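# Drop the whole wire into the bin with two arms

## Task

Get the entire wire inside the bin so that no part of it sits above the bin's rim; any of the wire left dangling over the table edge can make this count as failed.

## Robot and tools

Robot: two arms, left_arm and right_arm, each ending in a parallel gripper. Bases as calibrated in the scene frame: left_arm at (+0.032, +0.290, 0) m, quat_wxyz (+1.000, 0, 0, 0); right_arm at (-0.039, -0.354, 0) m, quat_wxyz (+1.000, 0, 0, -0.005). A camera stand is fixed to the floor behind them. Loose objects may occasionally get a brief external nudge.

Frames. Scene frame: origin at table-top height midway between the nominal bases, +z up, +x outward over the table, left_arm toward +y (arm names do not match image left/right). Fixed cameras and the table use the scene frame. Each arm reports its hand pose, velocities, targets and wrist-camera pose in its own base frame. Motion offsets are along the axes of that arm's current Hand target. On a gripper, fingers point along its +z and close along its y. end_effector_position (metres) is the spot between the pads, just under 1 cm behind the fingertips; it and end_effector_quat_wxyz may be off by a few cm, more when reaching far.

Row layout (used by execute_actions and move): a flat list of 14 numbers, each in [-1, 1], always for both arms: dx, dy, dz, rx, ry, rz, opening for left_arm, then the same seven for right_arm. The six pose numbers are an offset, not a pose, measured from that arm's Hand target as it stood when the action or move began; 1.0 equals 0.6 m of translation or 180 degrees of rotation; rx, ry, rz form one rotation vector. Sending the same offset again moves the arm further. Six zeros re-command the current Hand target (useful to end a push or re-ask for a pose the gripper fell short of). Opening is absolute: +1 fully open (about 87 mm between pads), +0.5 about 69 mm, 0 about 43 mm, -0.5 about 18 mm, -1 closed. A 0 opening is a real command, so to leave a gripper unchanged resend its present value (shown in Tool commands, or the last number you sent).

execute_actions(actions, cameras): actions is a list of actions; each action is a list of up to 15 rows, one per 1/30 s step; a short action repeats its final row to fill 15 steps. Every row in an action counts from the same start pose. An empty actions list returns state plus all images. cameras: list of names, ["all"], or [] for none; an unknown name voids the call.

move(target, speed, blend, opening_speed, blocking, cameras): target is one 14-number row or a list of up to 15 rows; every row is an offset from the same starting Hand targets, not chained. Straight-line paths, all arms finishing together, minimum 0.5 s, capped at 10 s total. speed: m/s, 0.002 to 2.9 (default 0.25), one value or one per target; rotation limited to twice that in rad/s. blend: corner rounding in m for lists, default 0 (stop at each). opening_speed: rate on the -1..+1 scale per second, at least 0.2. blocking=false returns after about 0.5 s while the move continues. No obstacle avoidance, including the other arm; grippers lag and overshoot, more at speed and with a stretched arm. Keep paths away from an arm's own base. Result adds a move: line such as done, off_target, moving, held or fault, plus limits (paced = pose clipped, held = steps withheld).

wait(seconds 0 to 10, cameras): lets time pass holding commands; a running move continues. stop(cameras): brakes a running move. zoom_image(camera, region=[x0, y0, x1, y1]) in pixels, at most 504x504, on the newest image of cam_head_left, cam_head_right, cam_high, cam_low, cam_left_wrist or cam_right_wrist (all 672x504). finished_scene(scene): ends the scene for good with the current scene's number; the wire must stay in the bin without the robot.

Control behaviour: each step, commanded orientation is clipped to within 40 degrees of the measured one. Hand target in results is the last command after that clip. Friction and weight leave grippers short, low or tilted, especially far out; tiny moves may not happen or may go sideways. Check position and tilt after each move and correct. A stopped arm keeps pushing until re-commanded back past its gripper.

Gripping: grip_measured uses the command's scale (Joint positions show 0 closed to 1 open). Readings can be off by about 1 mm (0.043). To hold, command about 0.04 below the reading at first contact for full force; less difference holds gently. Very thin parts under about 1 mm get reduced force. Pads give about 20 N; fast closes squeeze harder.

Joint ranges (rad): waist -2.618 to 3.054, shoulder 0 to 3.142, elbow 0 to 3.142 (straight at 2.901), wrist pitch -1.571 to 1.571, wrist yaw -1.571 to 1.571, wrist roll -2.094 to 2.094. Joint torques include the arm's weight, have offsets and noise; torques 1-3 wrap at ±28 N m.

Results: state per arm, Joint velocities (may read within noise or be omitted), Tool commands, motor temperatures. MOTOR HOT appears at 75 °C; at 90 °C an OVER-TEMPERATURE FAULT folds that arm and disables it; at 100 °C it collapses. Avoid long holds, outstretched poses and pushing at unreachable targets.

Avoid: dropping the wire or letting go while it moves, anything falling or resting off the table, hitting the table or fixtures hard, arms touching or pressing each other (the clearance check does not guard gripper-to-gripper contact, and closing on the other arm's fingers counts), strain on wrist camera cables, and arm stops of any kind. Smooth, low-effort motion is preferred.

Each tool is called as name(argument=value, ...), one argument or row to a line, values as JSON.

## Session

execute_actions(
  actions=[],
)

Scene clock: 0.00 s.
left_arm: end_effector_position=(+0.3932, +0.0109, +0.0596) grip_measured=+0.991 end_effector_quat_wxyz=(+0.580, -0.023, +0.814, +0.035) | right_arm: end_effector_position=(+0.3890, -0.0013, +0.0639) grip_measured=+0.993 end_effector_quat_wxyz=(+0.619, +0.017, +0.785, -0.009)
Joint positions: left_arm=[-0.017 1.549 0.412 0.803 -0.1 -0.003 0.995] | right_arm=[0.019 1.586 0.327 1.024 0.054 0.021 0.997]
Joint velocities: within noise
Joint torques (N m): no reading
Motor temperatures (°C): left_arm=[23 32 32 22 22 22 21] | right_arm=[18 31 32 27 23 21 19]
Heat: left arm: 32 °C; right arm: 32 °C.
Hand target: left_arm +0.3943, +0.0109, +0.0617; +0.581, -0.023, +0.813, +0.035 | right_arm +0.3936, -0.0012, +0.0738; +0.631, +0.018, +0.775, -0.008
Tool commands: left_gripper/opening=+1.0 right_gripper/opening=+1.0

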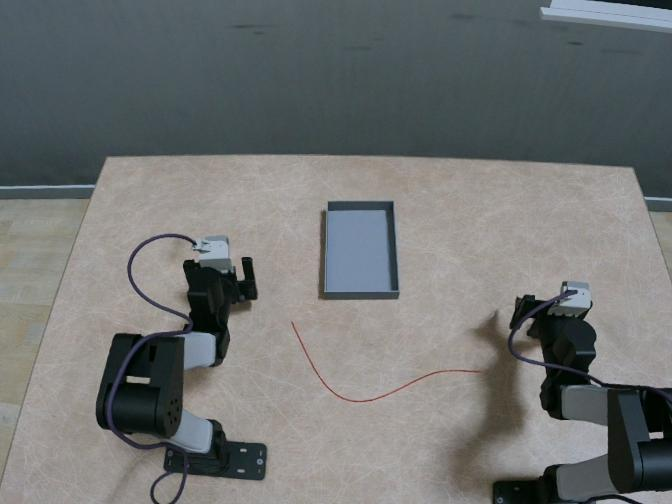

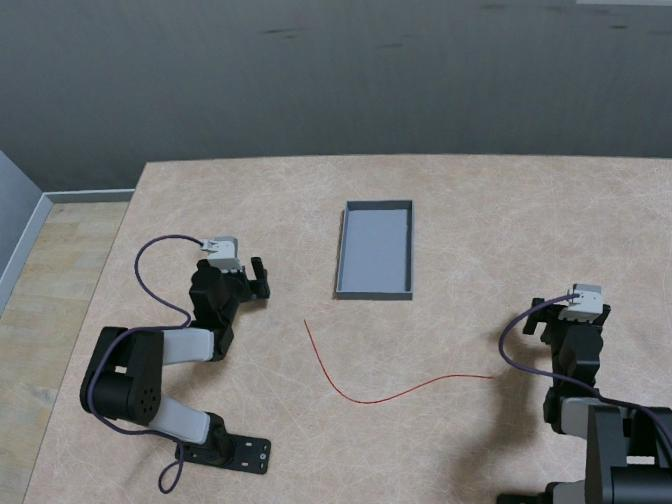

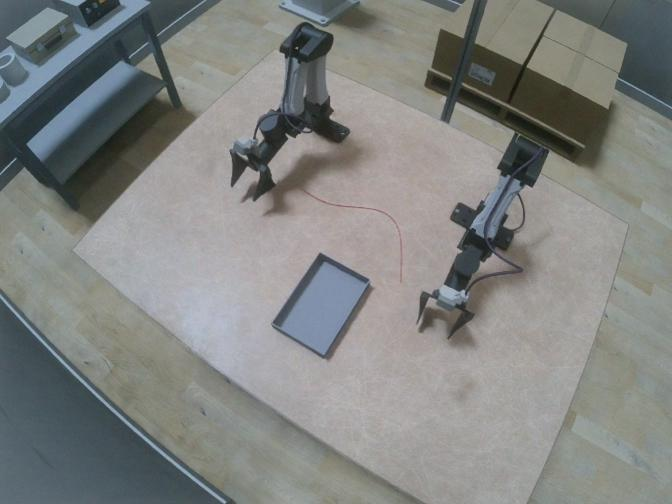

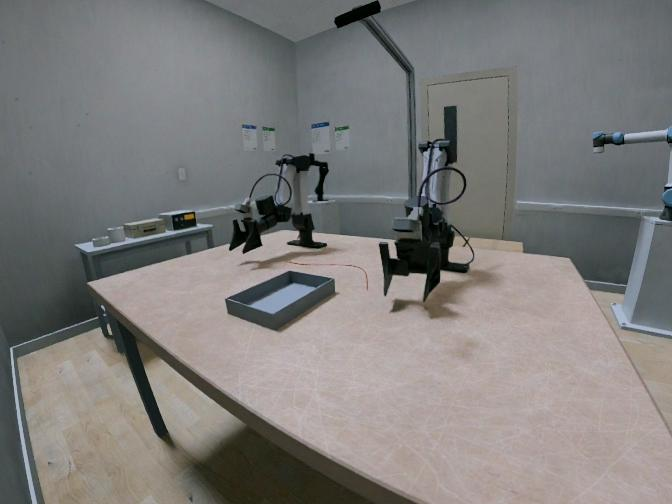

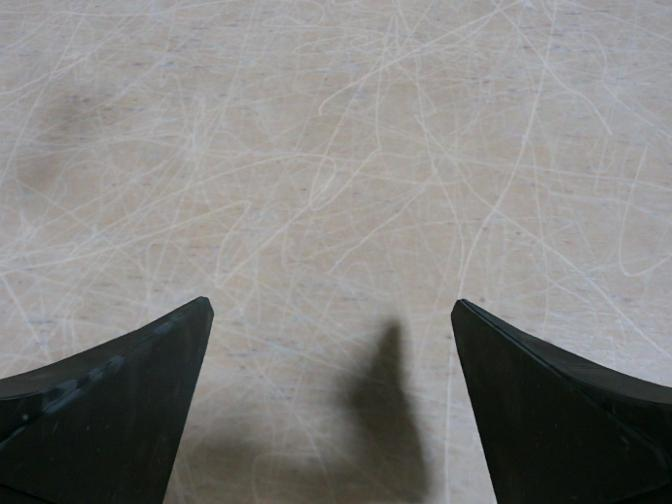

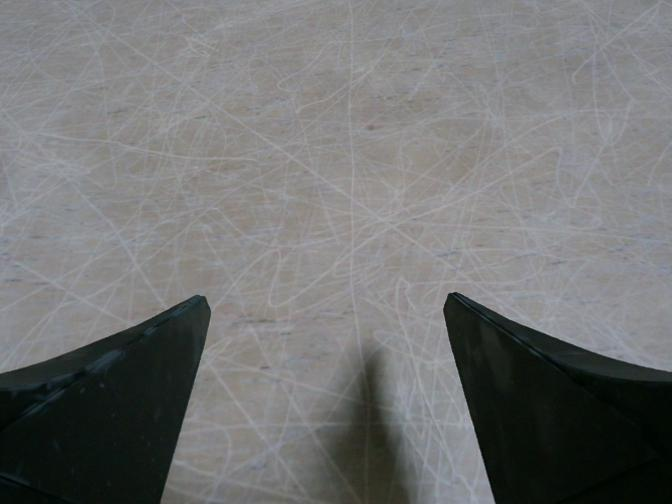

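move(
  target=[-0.011,-0.2748,-0.2935,-0.0694,0.3917,-0.1144,0.2,-0.0248,0.2723,-0.2463,0.276,0.3692,0.3341,0.2],
  cameras=["all"],
)

Scene clock: 55.57 s.
left_arm: end_effector_position=(+0.2438, -0.1639, +0.1173) grip_measured=+0.200 end_effector_quat_wxyz=(+0.005, -0.234, +0.972, +0.002) | right_arm: end_effector_position=(+0.2534, +0.1621, +0.1140) grip_measured=+0.200 end_effector_quat_wxyz=(+0.000, +0.605, +0.796, -0.007)
Joint positions: left_arm=[-0.481 1.733 1.466 -1.299 -0.009 -0.954 0.6] | right_arm=[0.436 1.656 1.365 -1.292 0.007 1.737 0.6]
Joint torques (N m): left_arm=[-0.99 -6.37 7.46 0.22 -0.01 -0.13] | right_arm=[0.7 -6.05 8.68 0.09 -0.01 0.15]
Motor temperatures (°C): left_arm=[23 32 35 27 22 22 21] | right_arm=[18 33 35 31 23 21 19]
Heat: left arm: 35 °C; right arm: 35 °C.
Hand target: left_arm +0.2435, -0.1683, +0.1198; +0.000, -0.234, +0.972, +0.000 | right_arm +0.2582, +0.1669, +0.1200; +0.000, +0.609, +0.793, +0.000
Off the commanded pose: left_arm 0.005 m, 1 deg | right_arm 0.009 m, 1 deg.
move: done

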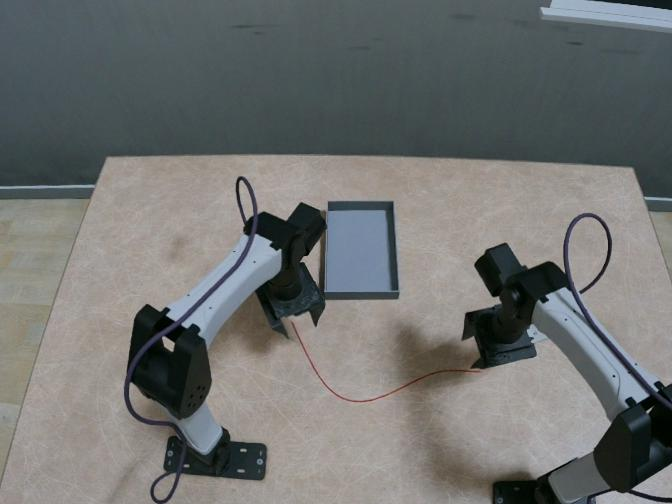

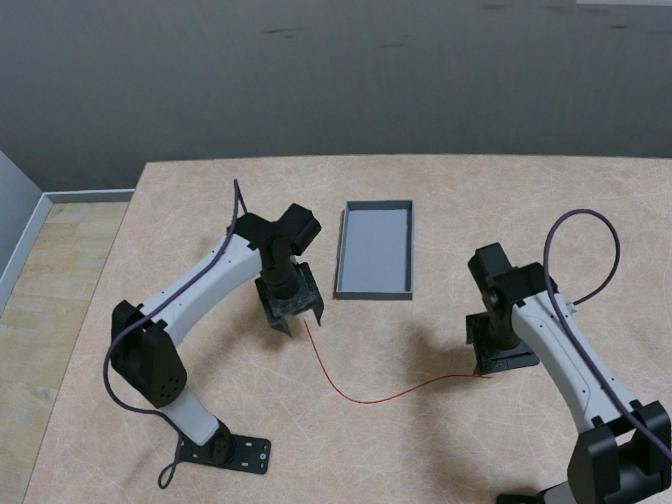

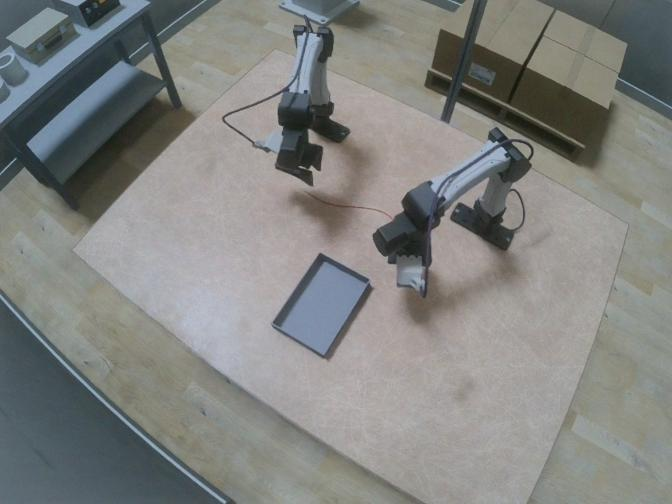

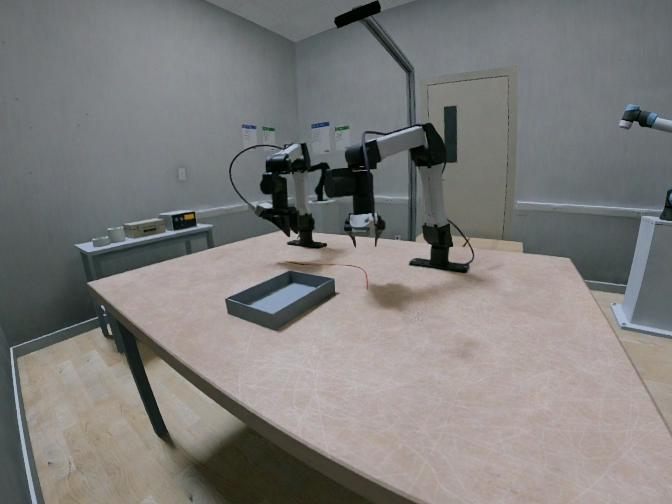

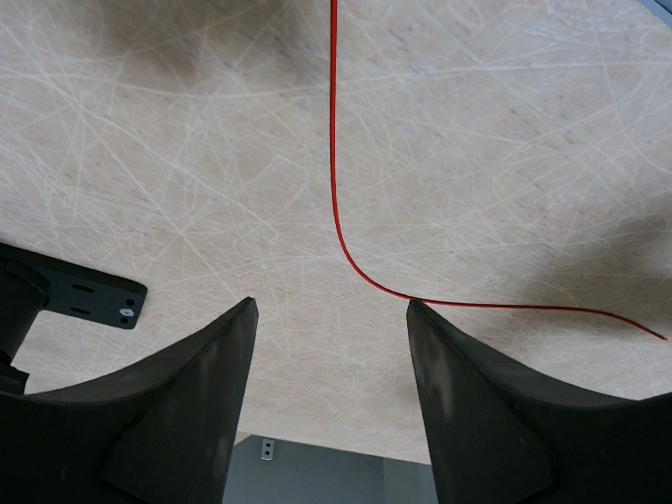

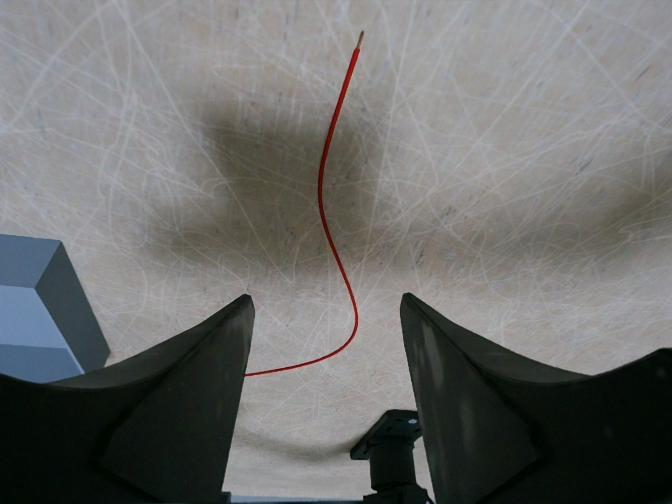

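move(
  target=[0,0,0.175,0,0,0,-0.4,0.017,0.003,0.168,0,0,0,-0.4],
  speed=0.15,
  cameras=["cam_left_wrist","cam_right_wrist"],
)

Scene clock: 65.37 s.
left_arm: end_effector_position=(+0.2446, -0.1646, +0.0178) grip_measured=-0.400 end_effector_quat_wxyz=(+0.002, -0.234, +0.972, +0.003) | right_arm: end_effector_position=(+0.2570, +0.1740, +0.0224) grip_measured=-0.400 end_effector_quat_wxyz=(+0.001, +0.606, +0.795, -0.003)
Joint positions: left_arm=[-0.481 1.824 1.17 -0.917 -0.007 -0.954 0.3] | right_arm=[0.466 1.759 1.108 -0.924 0.005 1.769 0.3]
Joint torques (N m): left_arm=[-1.07 -6.94 4.9 0.49 -0.04 -0.16] | right_arm=[0.95 -6.91 4.56 0.41 0.01 0.15]
Heat: left arm: 35 °C; right arm: 36 °C.
Hand target: left_arm +0.2436, -0.1683, +0.0148; +0.000, -0.234, +0.972, +0.000 | right_arm +0.2574, +0.1772, +0.0192; +0.000, +0.609, +0.793, +0.000
Off the commanded pose: left_arm 0.005 m, 0 deg | right_arm 0.004 m, 0 deg.
move: done
Images, in order (width x height): cam_left_wrist 672x504, cam_right_wrist 672x504.

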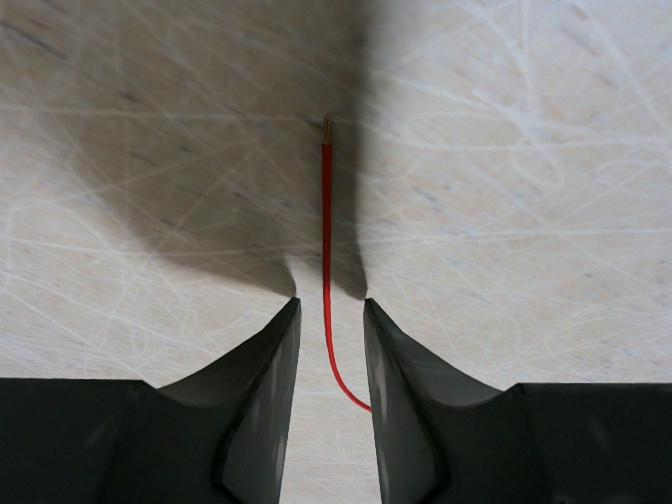

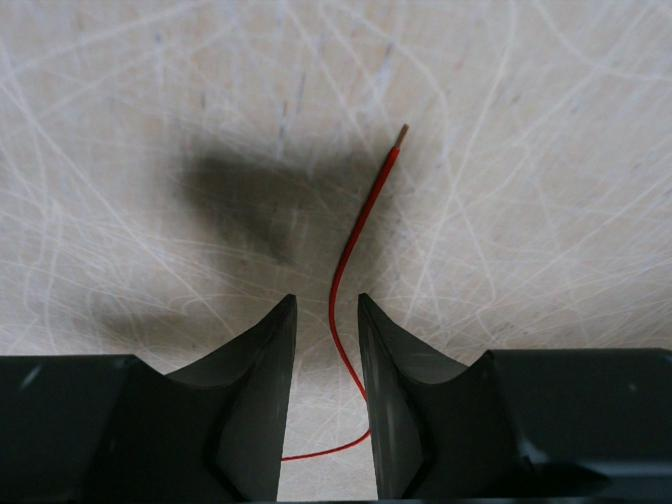

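move(
  target=[0,0.001,0.018,0,0,0,-0.5,0,-0.001,0.034,0,0,0,-0.5],
  speed=0.05,
  cameras=["cam_left_wrist","cam_right_wrist"],
)

Scene clock: 70.77 s.
left_arm: end_effector_position=(+0.2437, -0.1663, +0.0126) grip_measured=-0.500 end_effector_quat_wxyz=(+0.000, -0.234, +0.972, -0.002) | right_arm: end_effector_position=(+0.2588, +0.1759, +0.0072) grip_measured=-0.500 end_effector_quat_wxyz=(+0.002, +0.607, +0.795, +0.004)
Joint positions: left_arm=[-0.481 1.83 1.153 -0.891 0.003 -0.954 0.25] | right_arm=[0.466 1.783 1.069 -0.849 0 1.77 0.25]
Joint torques (N m): left_arm=[-0.9 -6.02 4.01 0.66 -0.15 -0.13] | right_arm=[0.96 -6.09 3.47 0.5 0.05 0.15]
Heat: left arm: 35 °C; right arm: 36 °C.
Hand target: left_arm +0.2434, -0.1677, +0.0040; +0.000, -0.234, +0.972, +0.000 | right_arm +0.2568, +0.1771, -0.0012; +0.000, +0.609, +0.793, +0.000
Off the commanded pose: left_arm 0.009 m, 0 deg | right_arm 0.009 m, 1 deg.
move: done
Images, in order (width x height): cam_left_wrist 672x504, cam_right_wrist 672x504.

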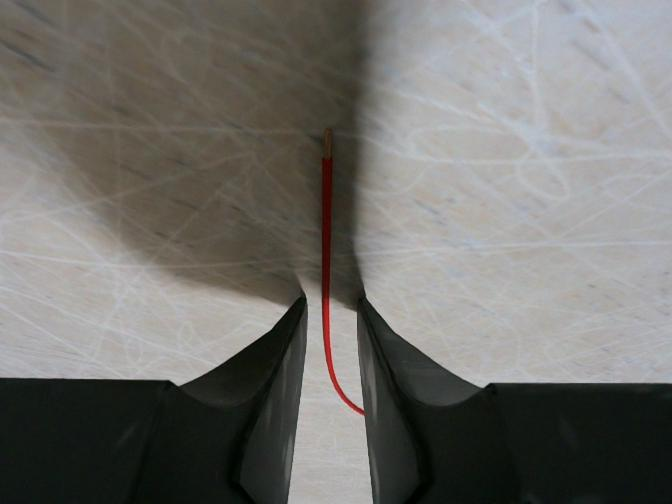

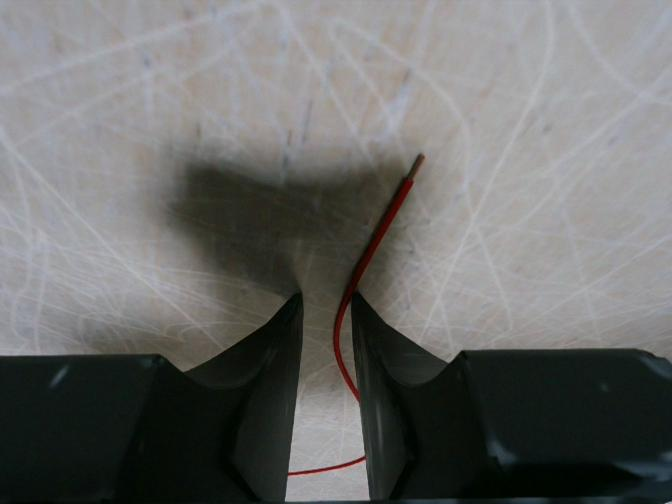

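move(
  target=[
    [0,0,0.003,0,0,0,-0.5,0,-0.007,0,0,0,0,-0.5],
    [0,0,0.004,0,0,0,-1,0,-0.007,0.003,0,0,0,-1],
  ],
  speed=0.04,
  opening_speed=0.6,
  cameras=["cam_left_wrist","cam_right_wrist"],
)

Scene clock: 82.27 s.
left_arm: end_effector_position=(+0.2463, -0.1692, +0.0122) grip_measured=-0.975 end_effector_quat_wxyz=(+0.003, -0.234, +0.972, -0.010) | right_arm: end_effector_position=(+0.2545, +0.1785, +0.0065) grip_measured=-0.974 end_effector_quat_wxyz=(-0.010, +0.607, +0.795, +0.007)
Joint positions: left_arm=[-0.481 1.83 1.152 -0.875 0.011 -0.954 0.012] | right_arm=[0.466 1.78 1.058 -0.845 -0.025 1.771 0.013]
Joint torques (N m): left_arm=[-0.84 -5.75 3.73 0.63 -0.23 -0.15] | right_arm=[1.24 -6.84 2.51 0.57 0.25 0.16]
Heat: left arm: 35 °C; right arm: 35 °C.
Hand target: left_arm +0.2432, -0.1677, +0.0016; +0.000, -0.234, +0.972, +0.000 | right_arm +0.2527, +0.1760, -0.0030; +0.000, +0.609, +0.793, +0.000
Off the commanded pose: left_arm 0.011 m, 1 deg | right_arm 0.010 m, 1 deg.
move: off_target (left_arm); target 2's new opening was sent with right_arm's hand 0.011 m and 1 deg from that target
Images, in order (width x height): cam_left_wrist 672x504, cam_right_wrist 672x504.

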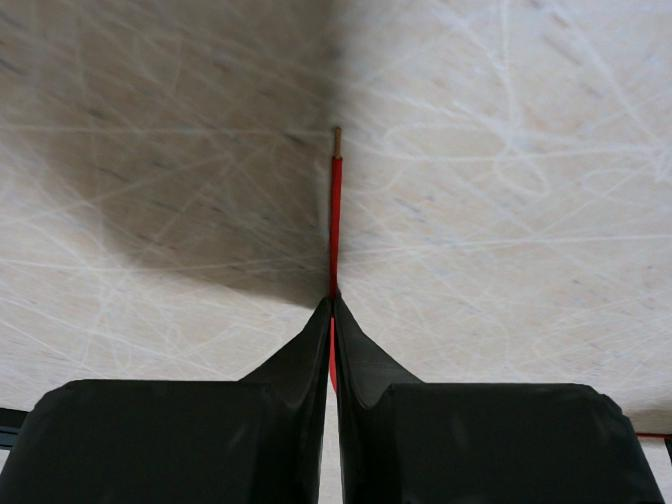

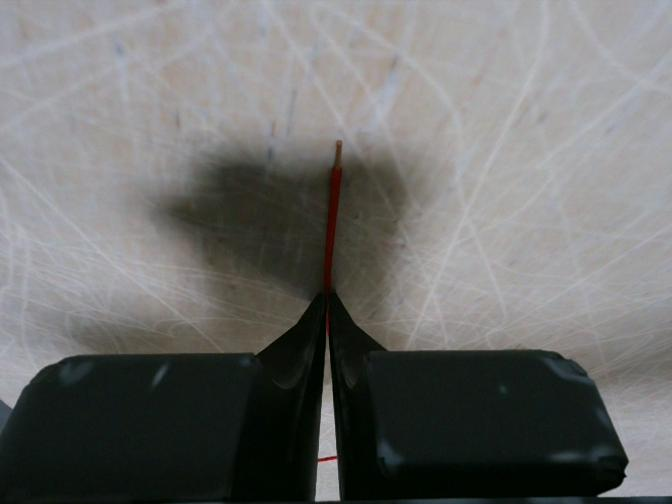

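move(
  target=[
    [0,-0.02,-0.15,0,0,0,-1,0.01,0.05,-0.16,0,0,-0.05,-1],
    [-0.139,-0.187,-0.363,0,0,0.15,-1,0.1175,0.347,-0.388,0,0,-0.4167,-1],
  ],
  speed=0.15,
  blend=0.03,
  cameras=["all"],
)

zoom_image(
  camera="cam_low",
  region=[190, 150, 370, 340],
)

zoom_image(
  camera="cam_head_left",
  region=[290, 170, 450, 330],
)

Scene clock: 119.50 s.
left_arm: end_effector_position=(+0.3684, -0.2276, +0.2207) grip_measured=-0.975 end_effector_quat_wxyz=(+0.147, -0.016, +0.985, -0.090) | right_arm: end_effector_position=(+0.4309, +0.2914, +0.2154) grip_measured=-0.974 end_effector_quat_wxyz=(+0.221, +0.041, +0.960, +0.165)
Joint positions: left_arm=[-0.5 2.17 2.499 -1.553 0.012 -0.534 0.012] | right_arm=[0.536 2.414 2.836 -1.434 -0.033 0.631 0.013]
Joint torques (N m): left_arm=[-0.54 -9.16 6.94 0.87 0.02 0.02] | right_arm=[0.96 -13.42 7.95 1.5 0.01 -0.08]
Heat: left arm: 34 °C; right arm: 34 °C.
Hand target: left_arm +0.3685, -0.2297, +0.2195; +0.000, +0.000, +1.000, +0.000 | right_arm +0.4357, +0.2981, +0.2296; +0.000, +0.000, +1.000, +0.000
Off the commanded pose: left_arm 0.002 m, 20 deg | right_arm 0.016 m, 32 deg.
elbow stopped short (right arm): the move would have taken joint 3 (elbow) straighter than the controller allows.
joint sent to its limit (left arm) — joint 4 (wrist pitch), lower limit. The joint targets are off in orientation, not in position.
move: off_target (left_arm, right_arm)

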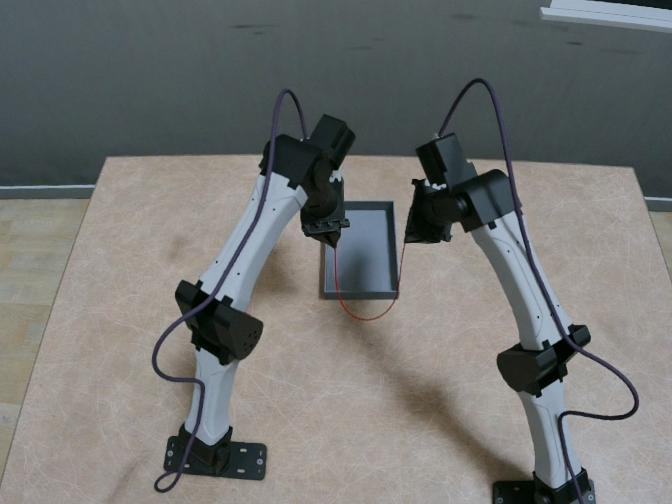

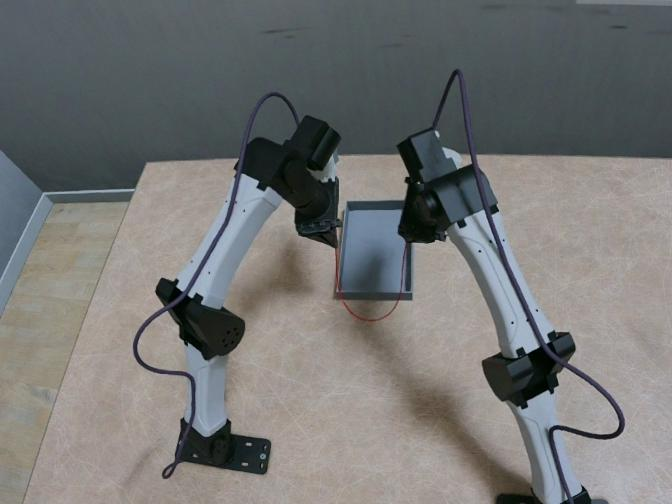

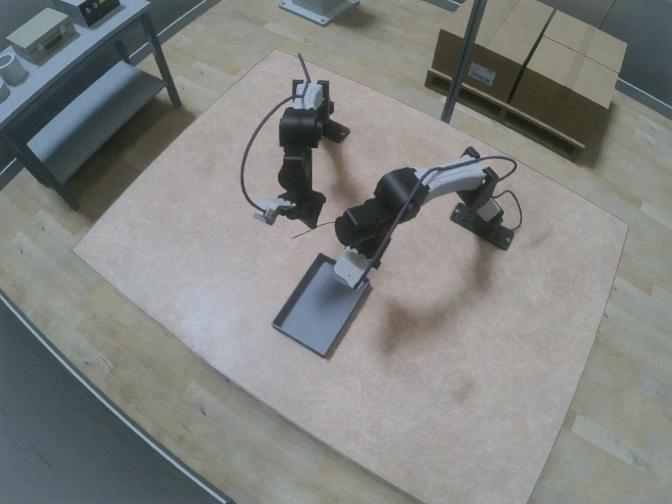

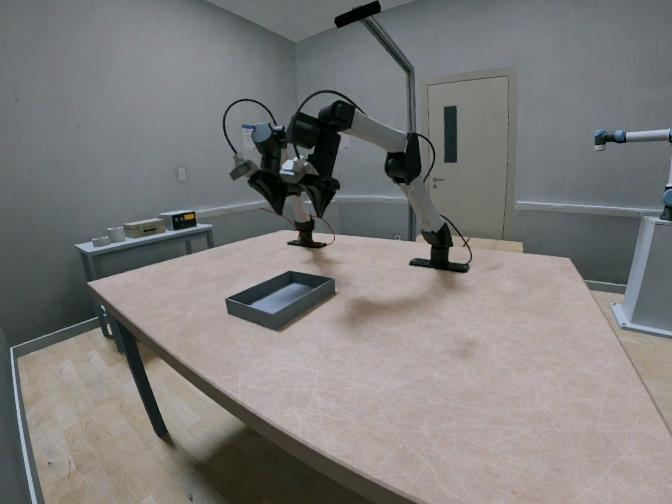

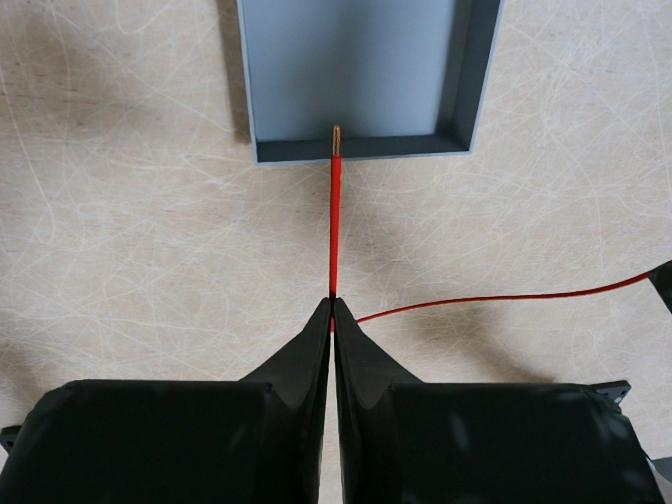

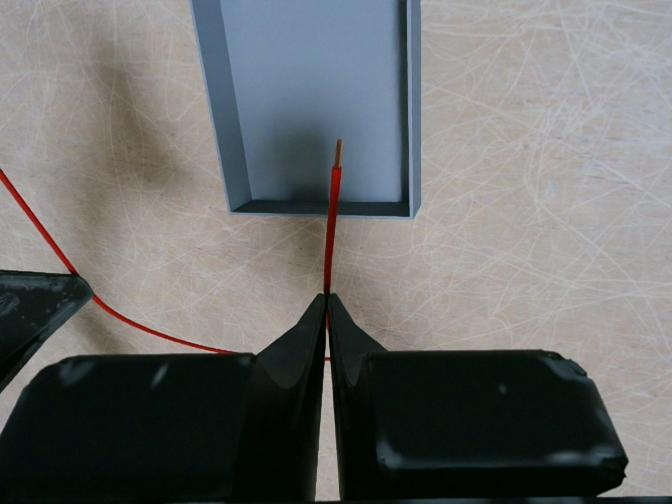

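Scaled by 2.653.

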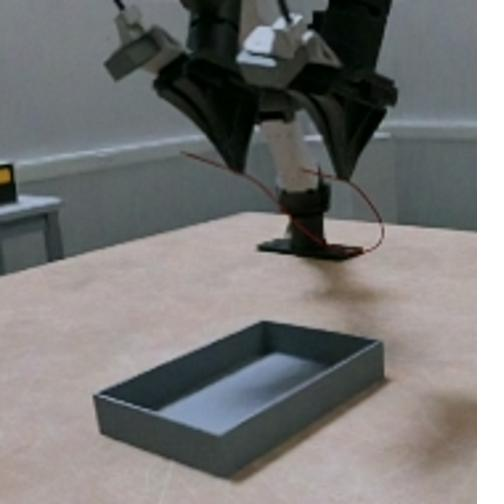

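Scaled by 3.150.

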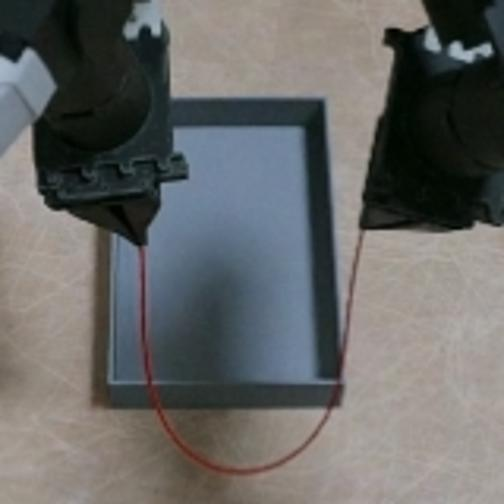

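move(
  target=[-0.1825,-0.008,0.05,0,0,0,-1,-0.184,0.011,0.045,0,0,0,-1],
  speed=0.12,
  cameras=["all"],
)

zoom_image(
  camera="cam_low",
  region=[190, 150, 370, 340],
)

zoom_image(
  camera="cam_head_left",
  region=[290, 170, 450, 330],
)

Scene clock: 150.47 s.
left_arm: end_effector_position=(+0.4706, -0.2363, +0.1897) grip_measured=-0.975 end_effector_quat_wxyz=(+0.231, -0.022, +0.965, -0.122) | right_arm: end_effector_position=(+0.5350, +0.3054, +0.1946) grip_measured=-0.974 end_effector_quat_wxyz=(+0.339, +0.043, +0.915, +0.215)
Joint positions: left_arm=[-0.422 2.471 2.847 -1.419 0.021 -0.473 0.012] | right_arm=[0.472 2.547 2.836 -1.035 -0.035 0.58 0.013]
Joint torques (N m): left_arm=[0.64 -11.44 7.09 1.39 -0.08 0.01] | right_arm=[-0.27 -13.19 8.73 1.84 0.07 -0.1]
Motor temperatures (°C): left_arm=[22 36 36 24 22 22 22] | right_arm=[18 39 35 30 23 21 20]
Heat: left arm: 36 °C; right arm: 39 °C.
Hand target: left_arm +0.4779, -0.2344, +0.1896; +0.000, +0.000, +1.000, +0.000 | right_arm +0.5460, +0.3047, +0.2025; +0.056, +0.007, +0.998, +0.035
Off the commanded pose: left_arm 0.008 m, 30 deg | right_arm 0.014 m, 48 deg; orientation clipped.
elbow stopped short (right arm): the move would have taken joint 3 (elbow) straighter than the controller allows.
elbow stopped short (left arm): the move would have taken joint 3 (elbow) straighter than the controller allows.
move: off_target (left_arm, right_arm); limits=paced

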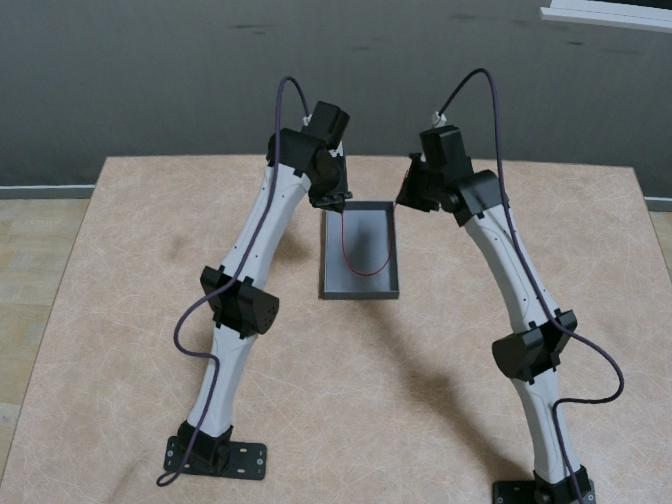

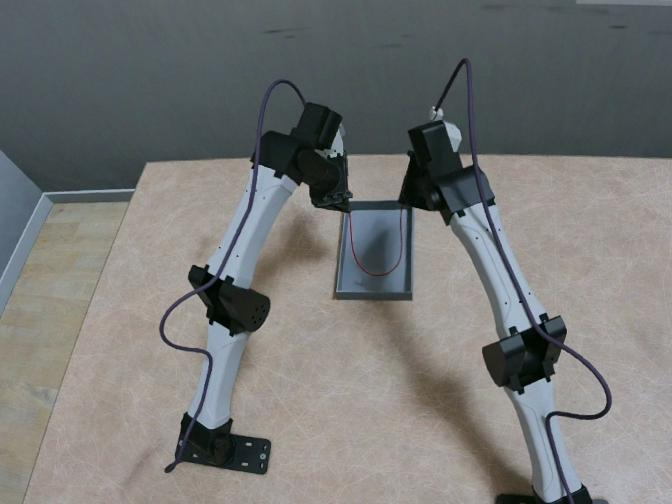

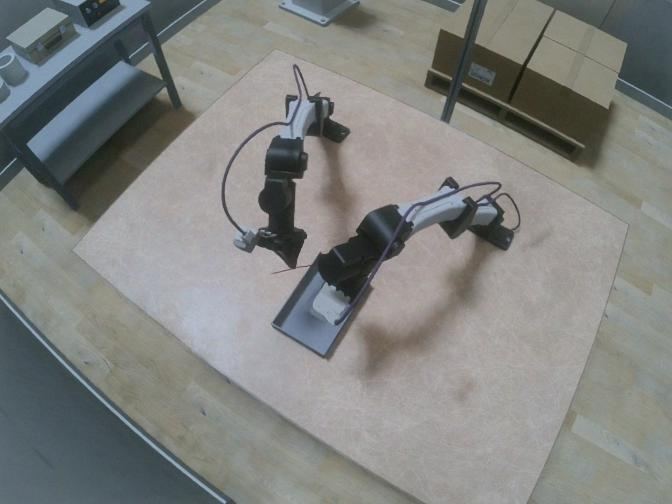

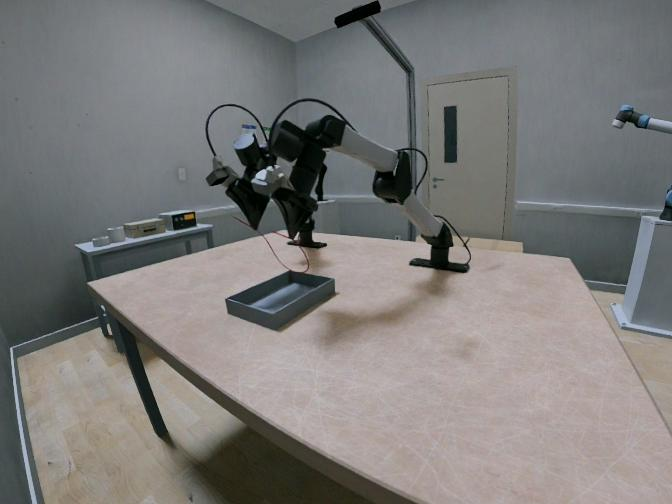

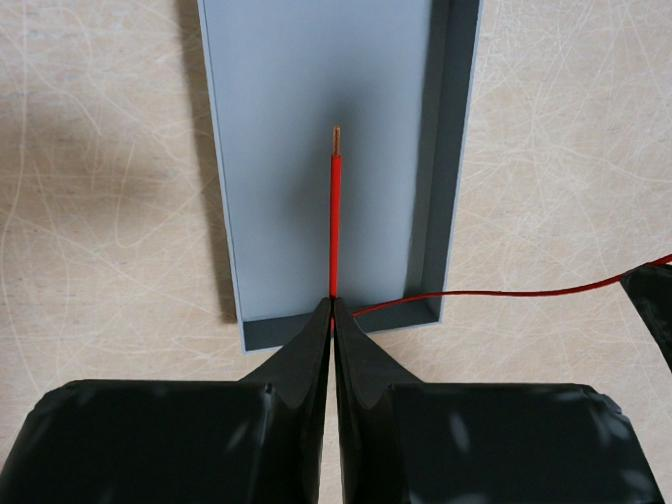

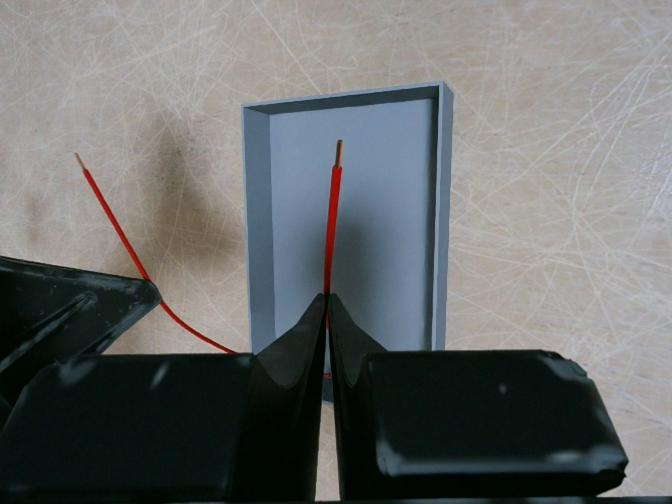

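Scaled by 2.653.

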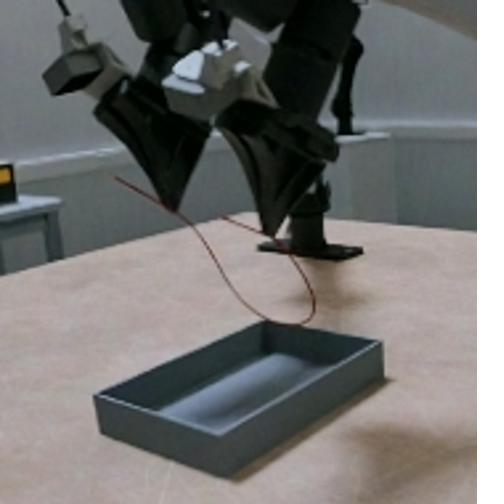

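Scaled by 3.150.

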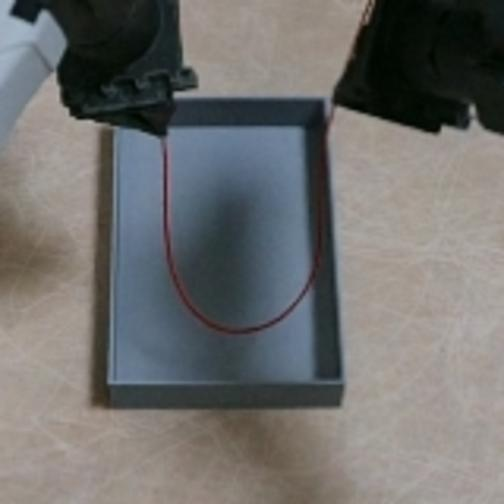

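move(
  target=[-0.02,0,0.13,0,0,0,-1,-0.02,0,0.14,0,0,0,-1],
  speed=0.12,
  cameras=["cam_head_left","cam_high","cam_low","cam_left_wrist","cam_right_wrist"],
)

zoom_image(
  camera="cam_low",
  region=[190, 150, 370, 340],
)

zoom_image(
  camera="cam_head_left",
  region=[290, 170, 450, 330],
)

Scene clock: 162.63 s.
left_arm: end_effector_position=(+0.4821, -0.2376, +0.1129) grip_measured=-0.975 end_effector_quat_wxyz=(+0.175, -0.016, +0.980, -0.093) | right_arm: end_effector_position=(+0.5557, +0.3109, +0.1136) grip_measured=-0.974 end_effector_quat_wxyz=(+0.312, +0.038, +0.930, +0.190)
Joint positions: left_arm=[-0.417 2.624 2.847 -1.396 0.021 -0.454 0.012] | right_arm=[0.468 2.698 2.836 -0.961 -0.025 0.561 0.013]
Joint torques (N m): left_arm=[0.54 -12.3 7.35 1.19 -0.11 0.02] | right_arm=[-0.31 -14.24 9.05 1.77 0.08 -0.1]
Heat: left arm: 38 °C; right arm: 43 °C.
Hand target: left_arm +0.4900, -0.2344, +0.1116; +0.000, +0.000, +1.000, +0.000 | right_arm +0.5674, +0.3102, +0.1206; +0.056, +0.007, +0.998, +0.035
Off the commanded pose: left_arm 0.009 m, 23 deg | right_arm 0.014 m, 36 deg.
elbow stopped short (left arm): the move would have taken joint 3 (elbow) straighter than the controller allows.
elbow stopped short (right arm): the move would have taken joint 3 (elbow) straighter than the controller allows.
move: off_target (left_arm, right_arm)
Images, in order (width x height): cam_head_left 672x504, cam_high 672x504, cam_low 672x504, cam_left_wrist 672x504, cam_right_wrist 672x504.

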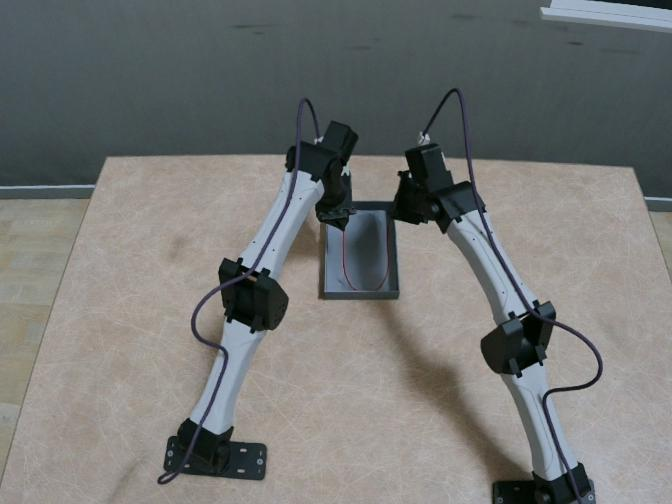

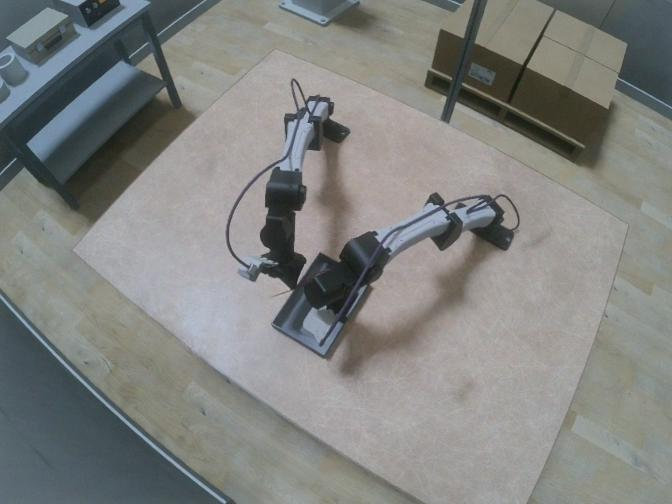

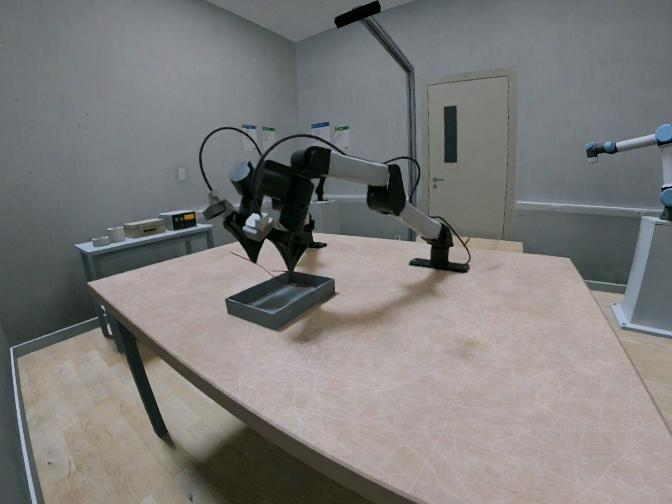

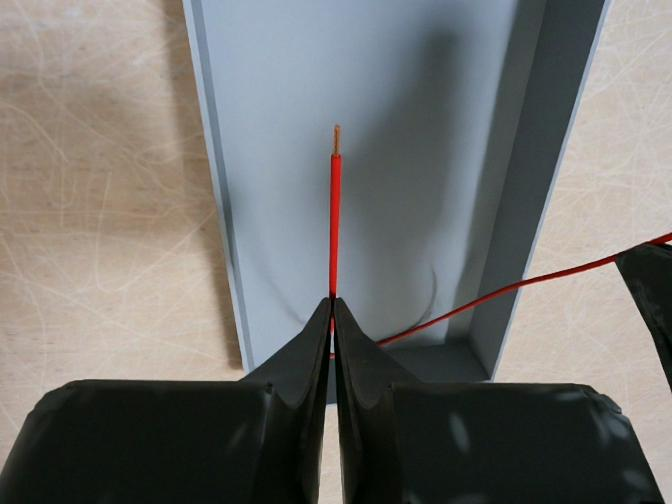

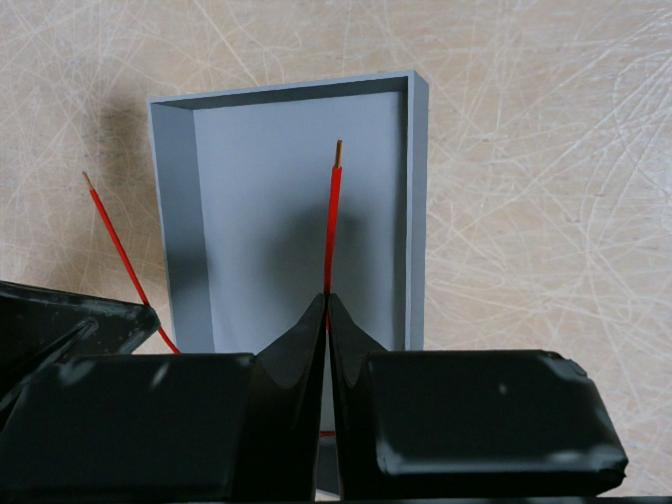

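Scaled by 2.653.

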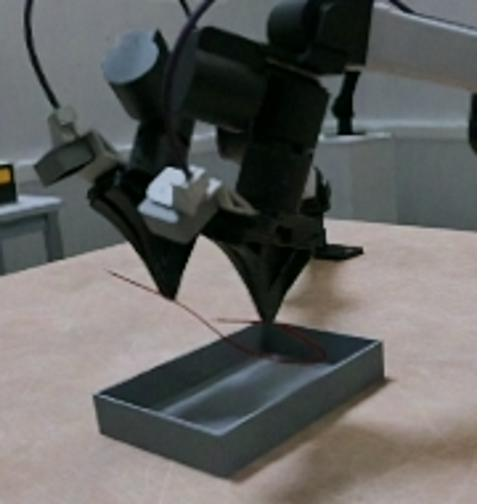

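Scaled by 3.150.

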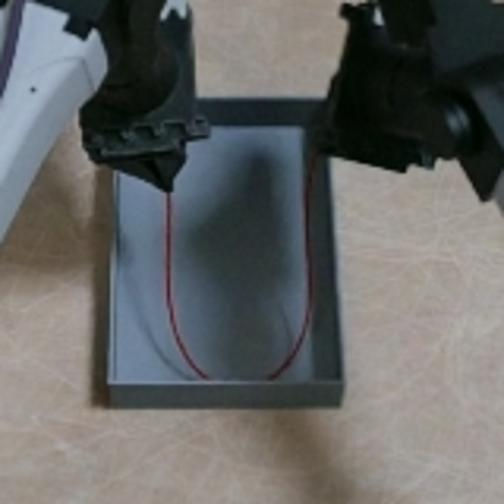

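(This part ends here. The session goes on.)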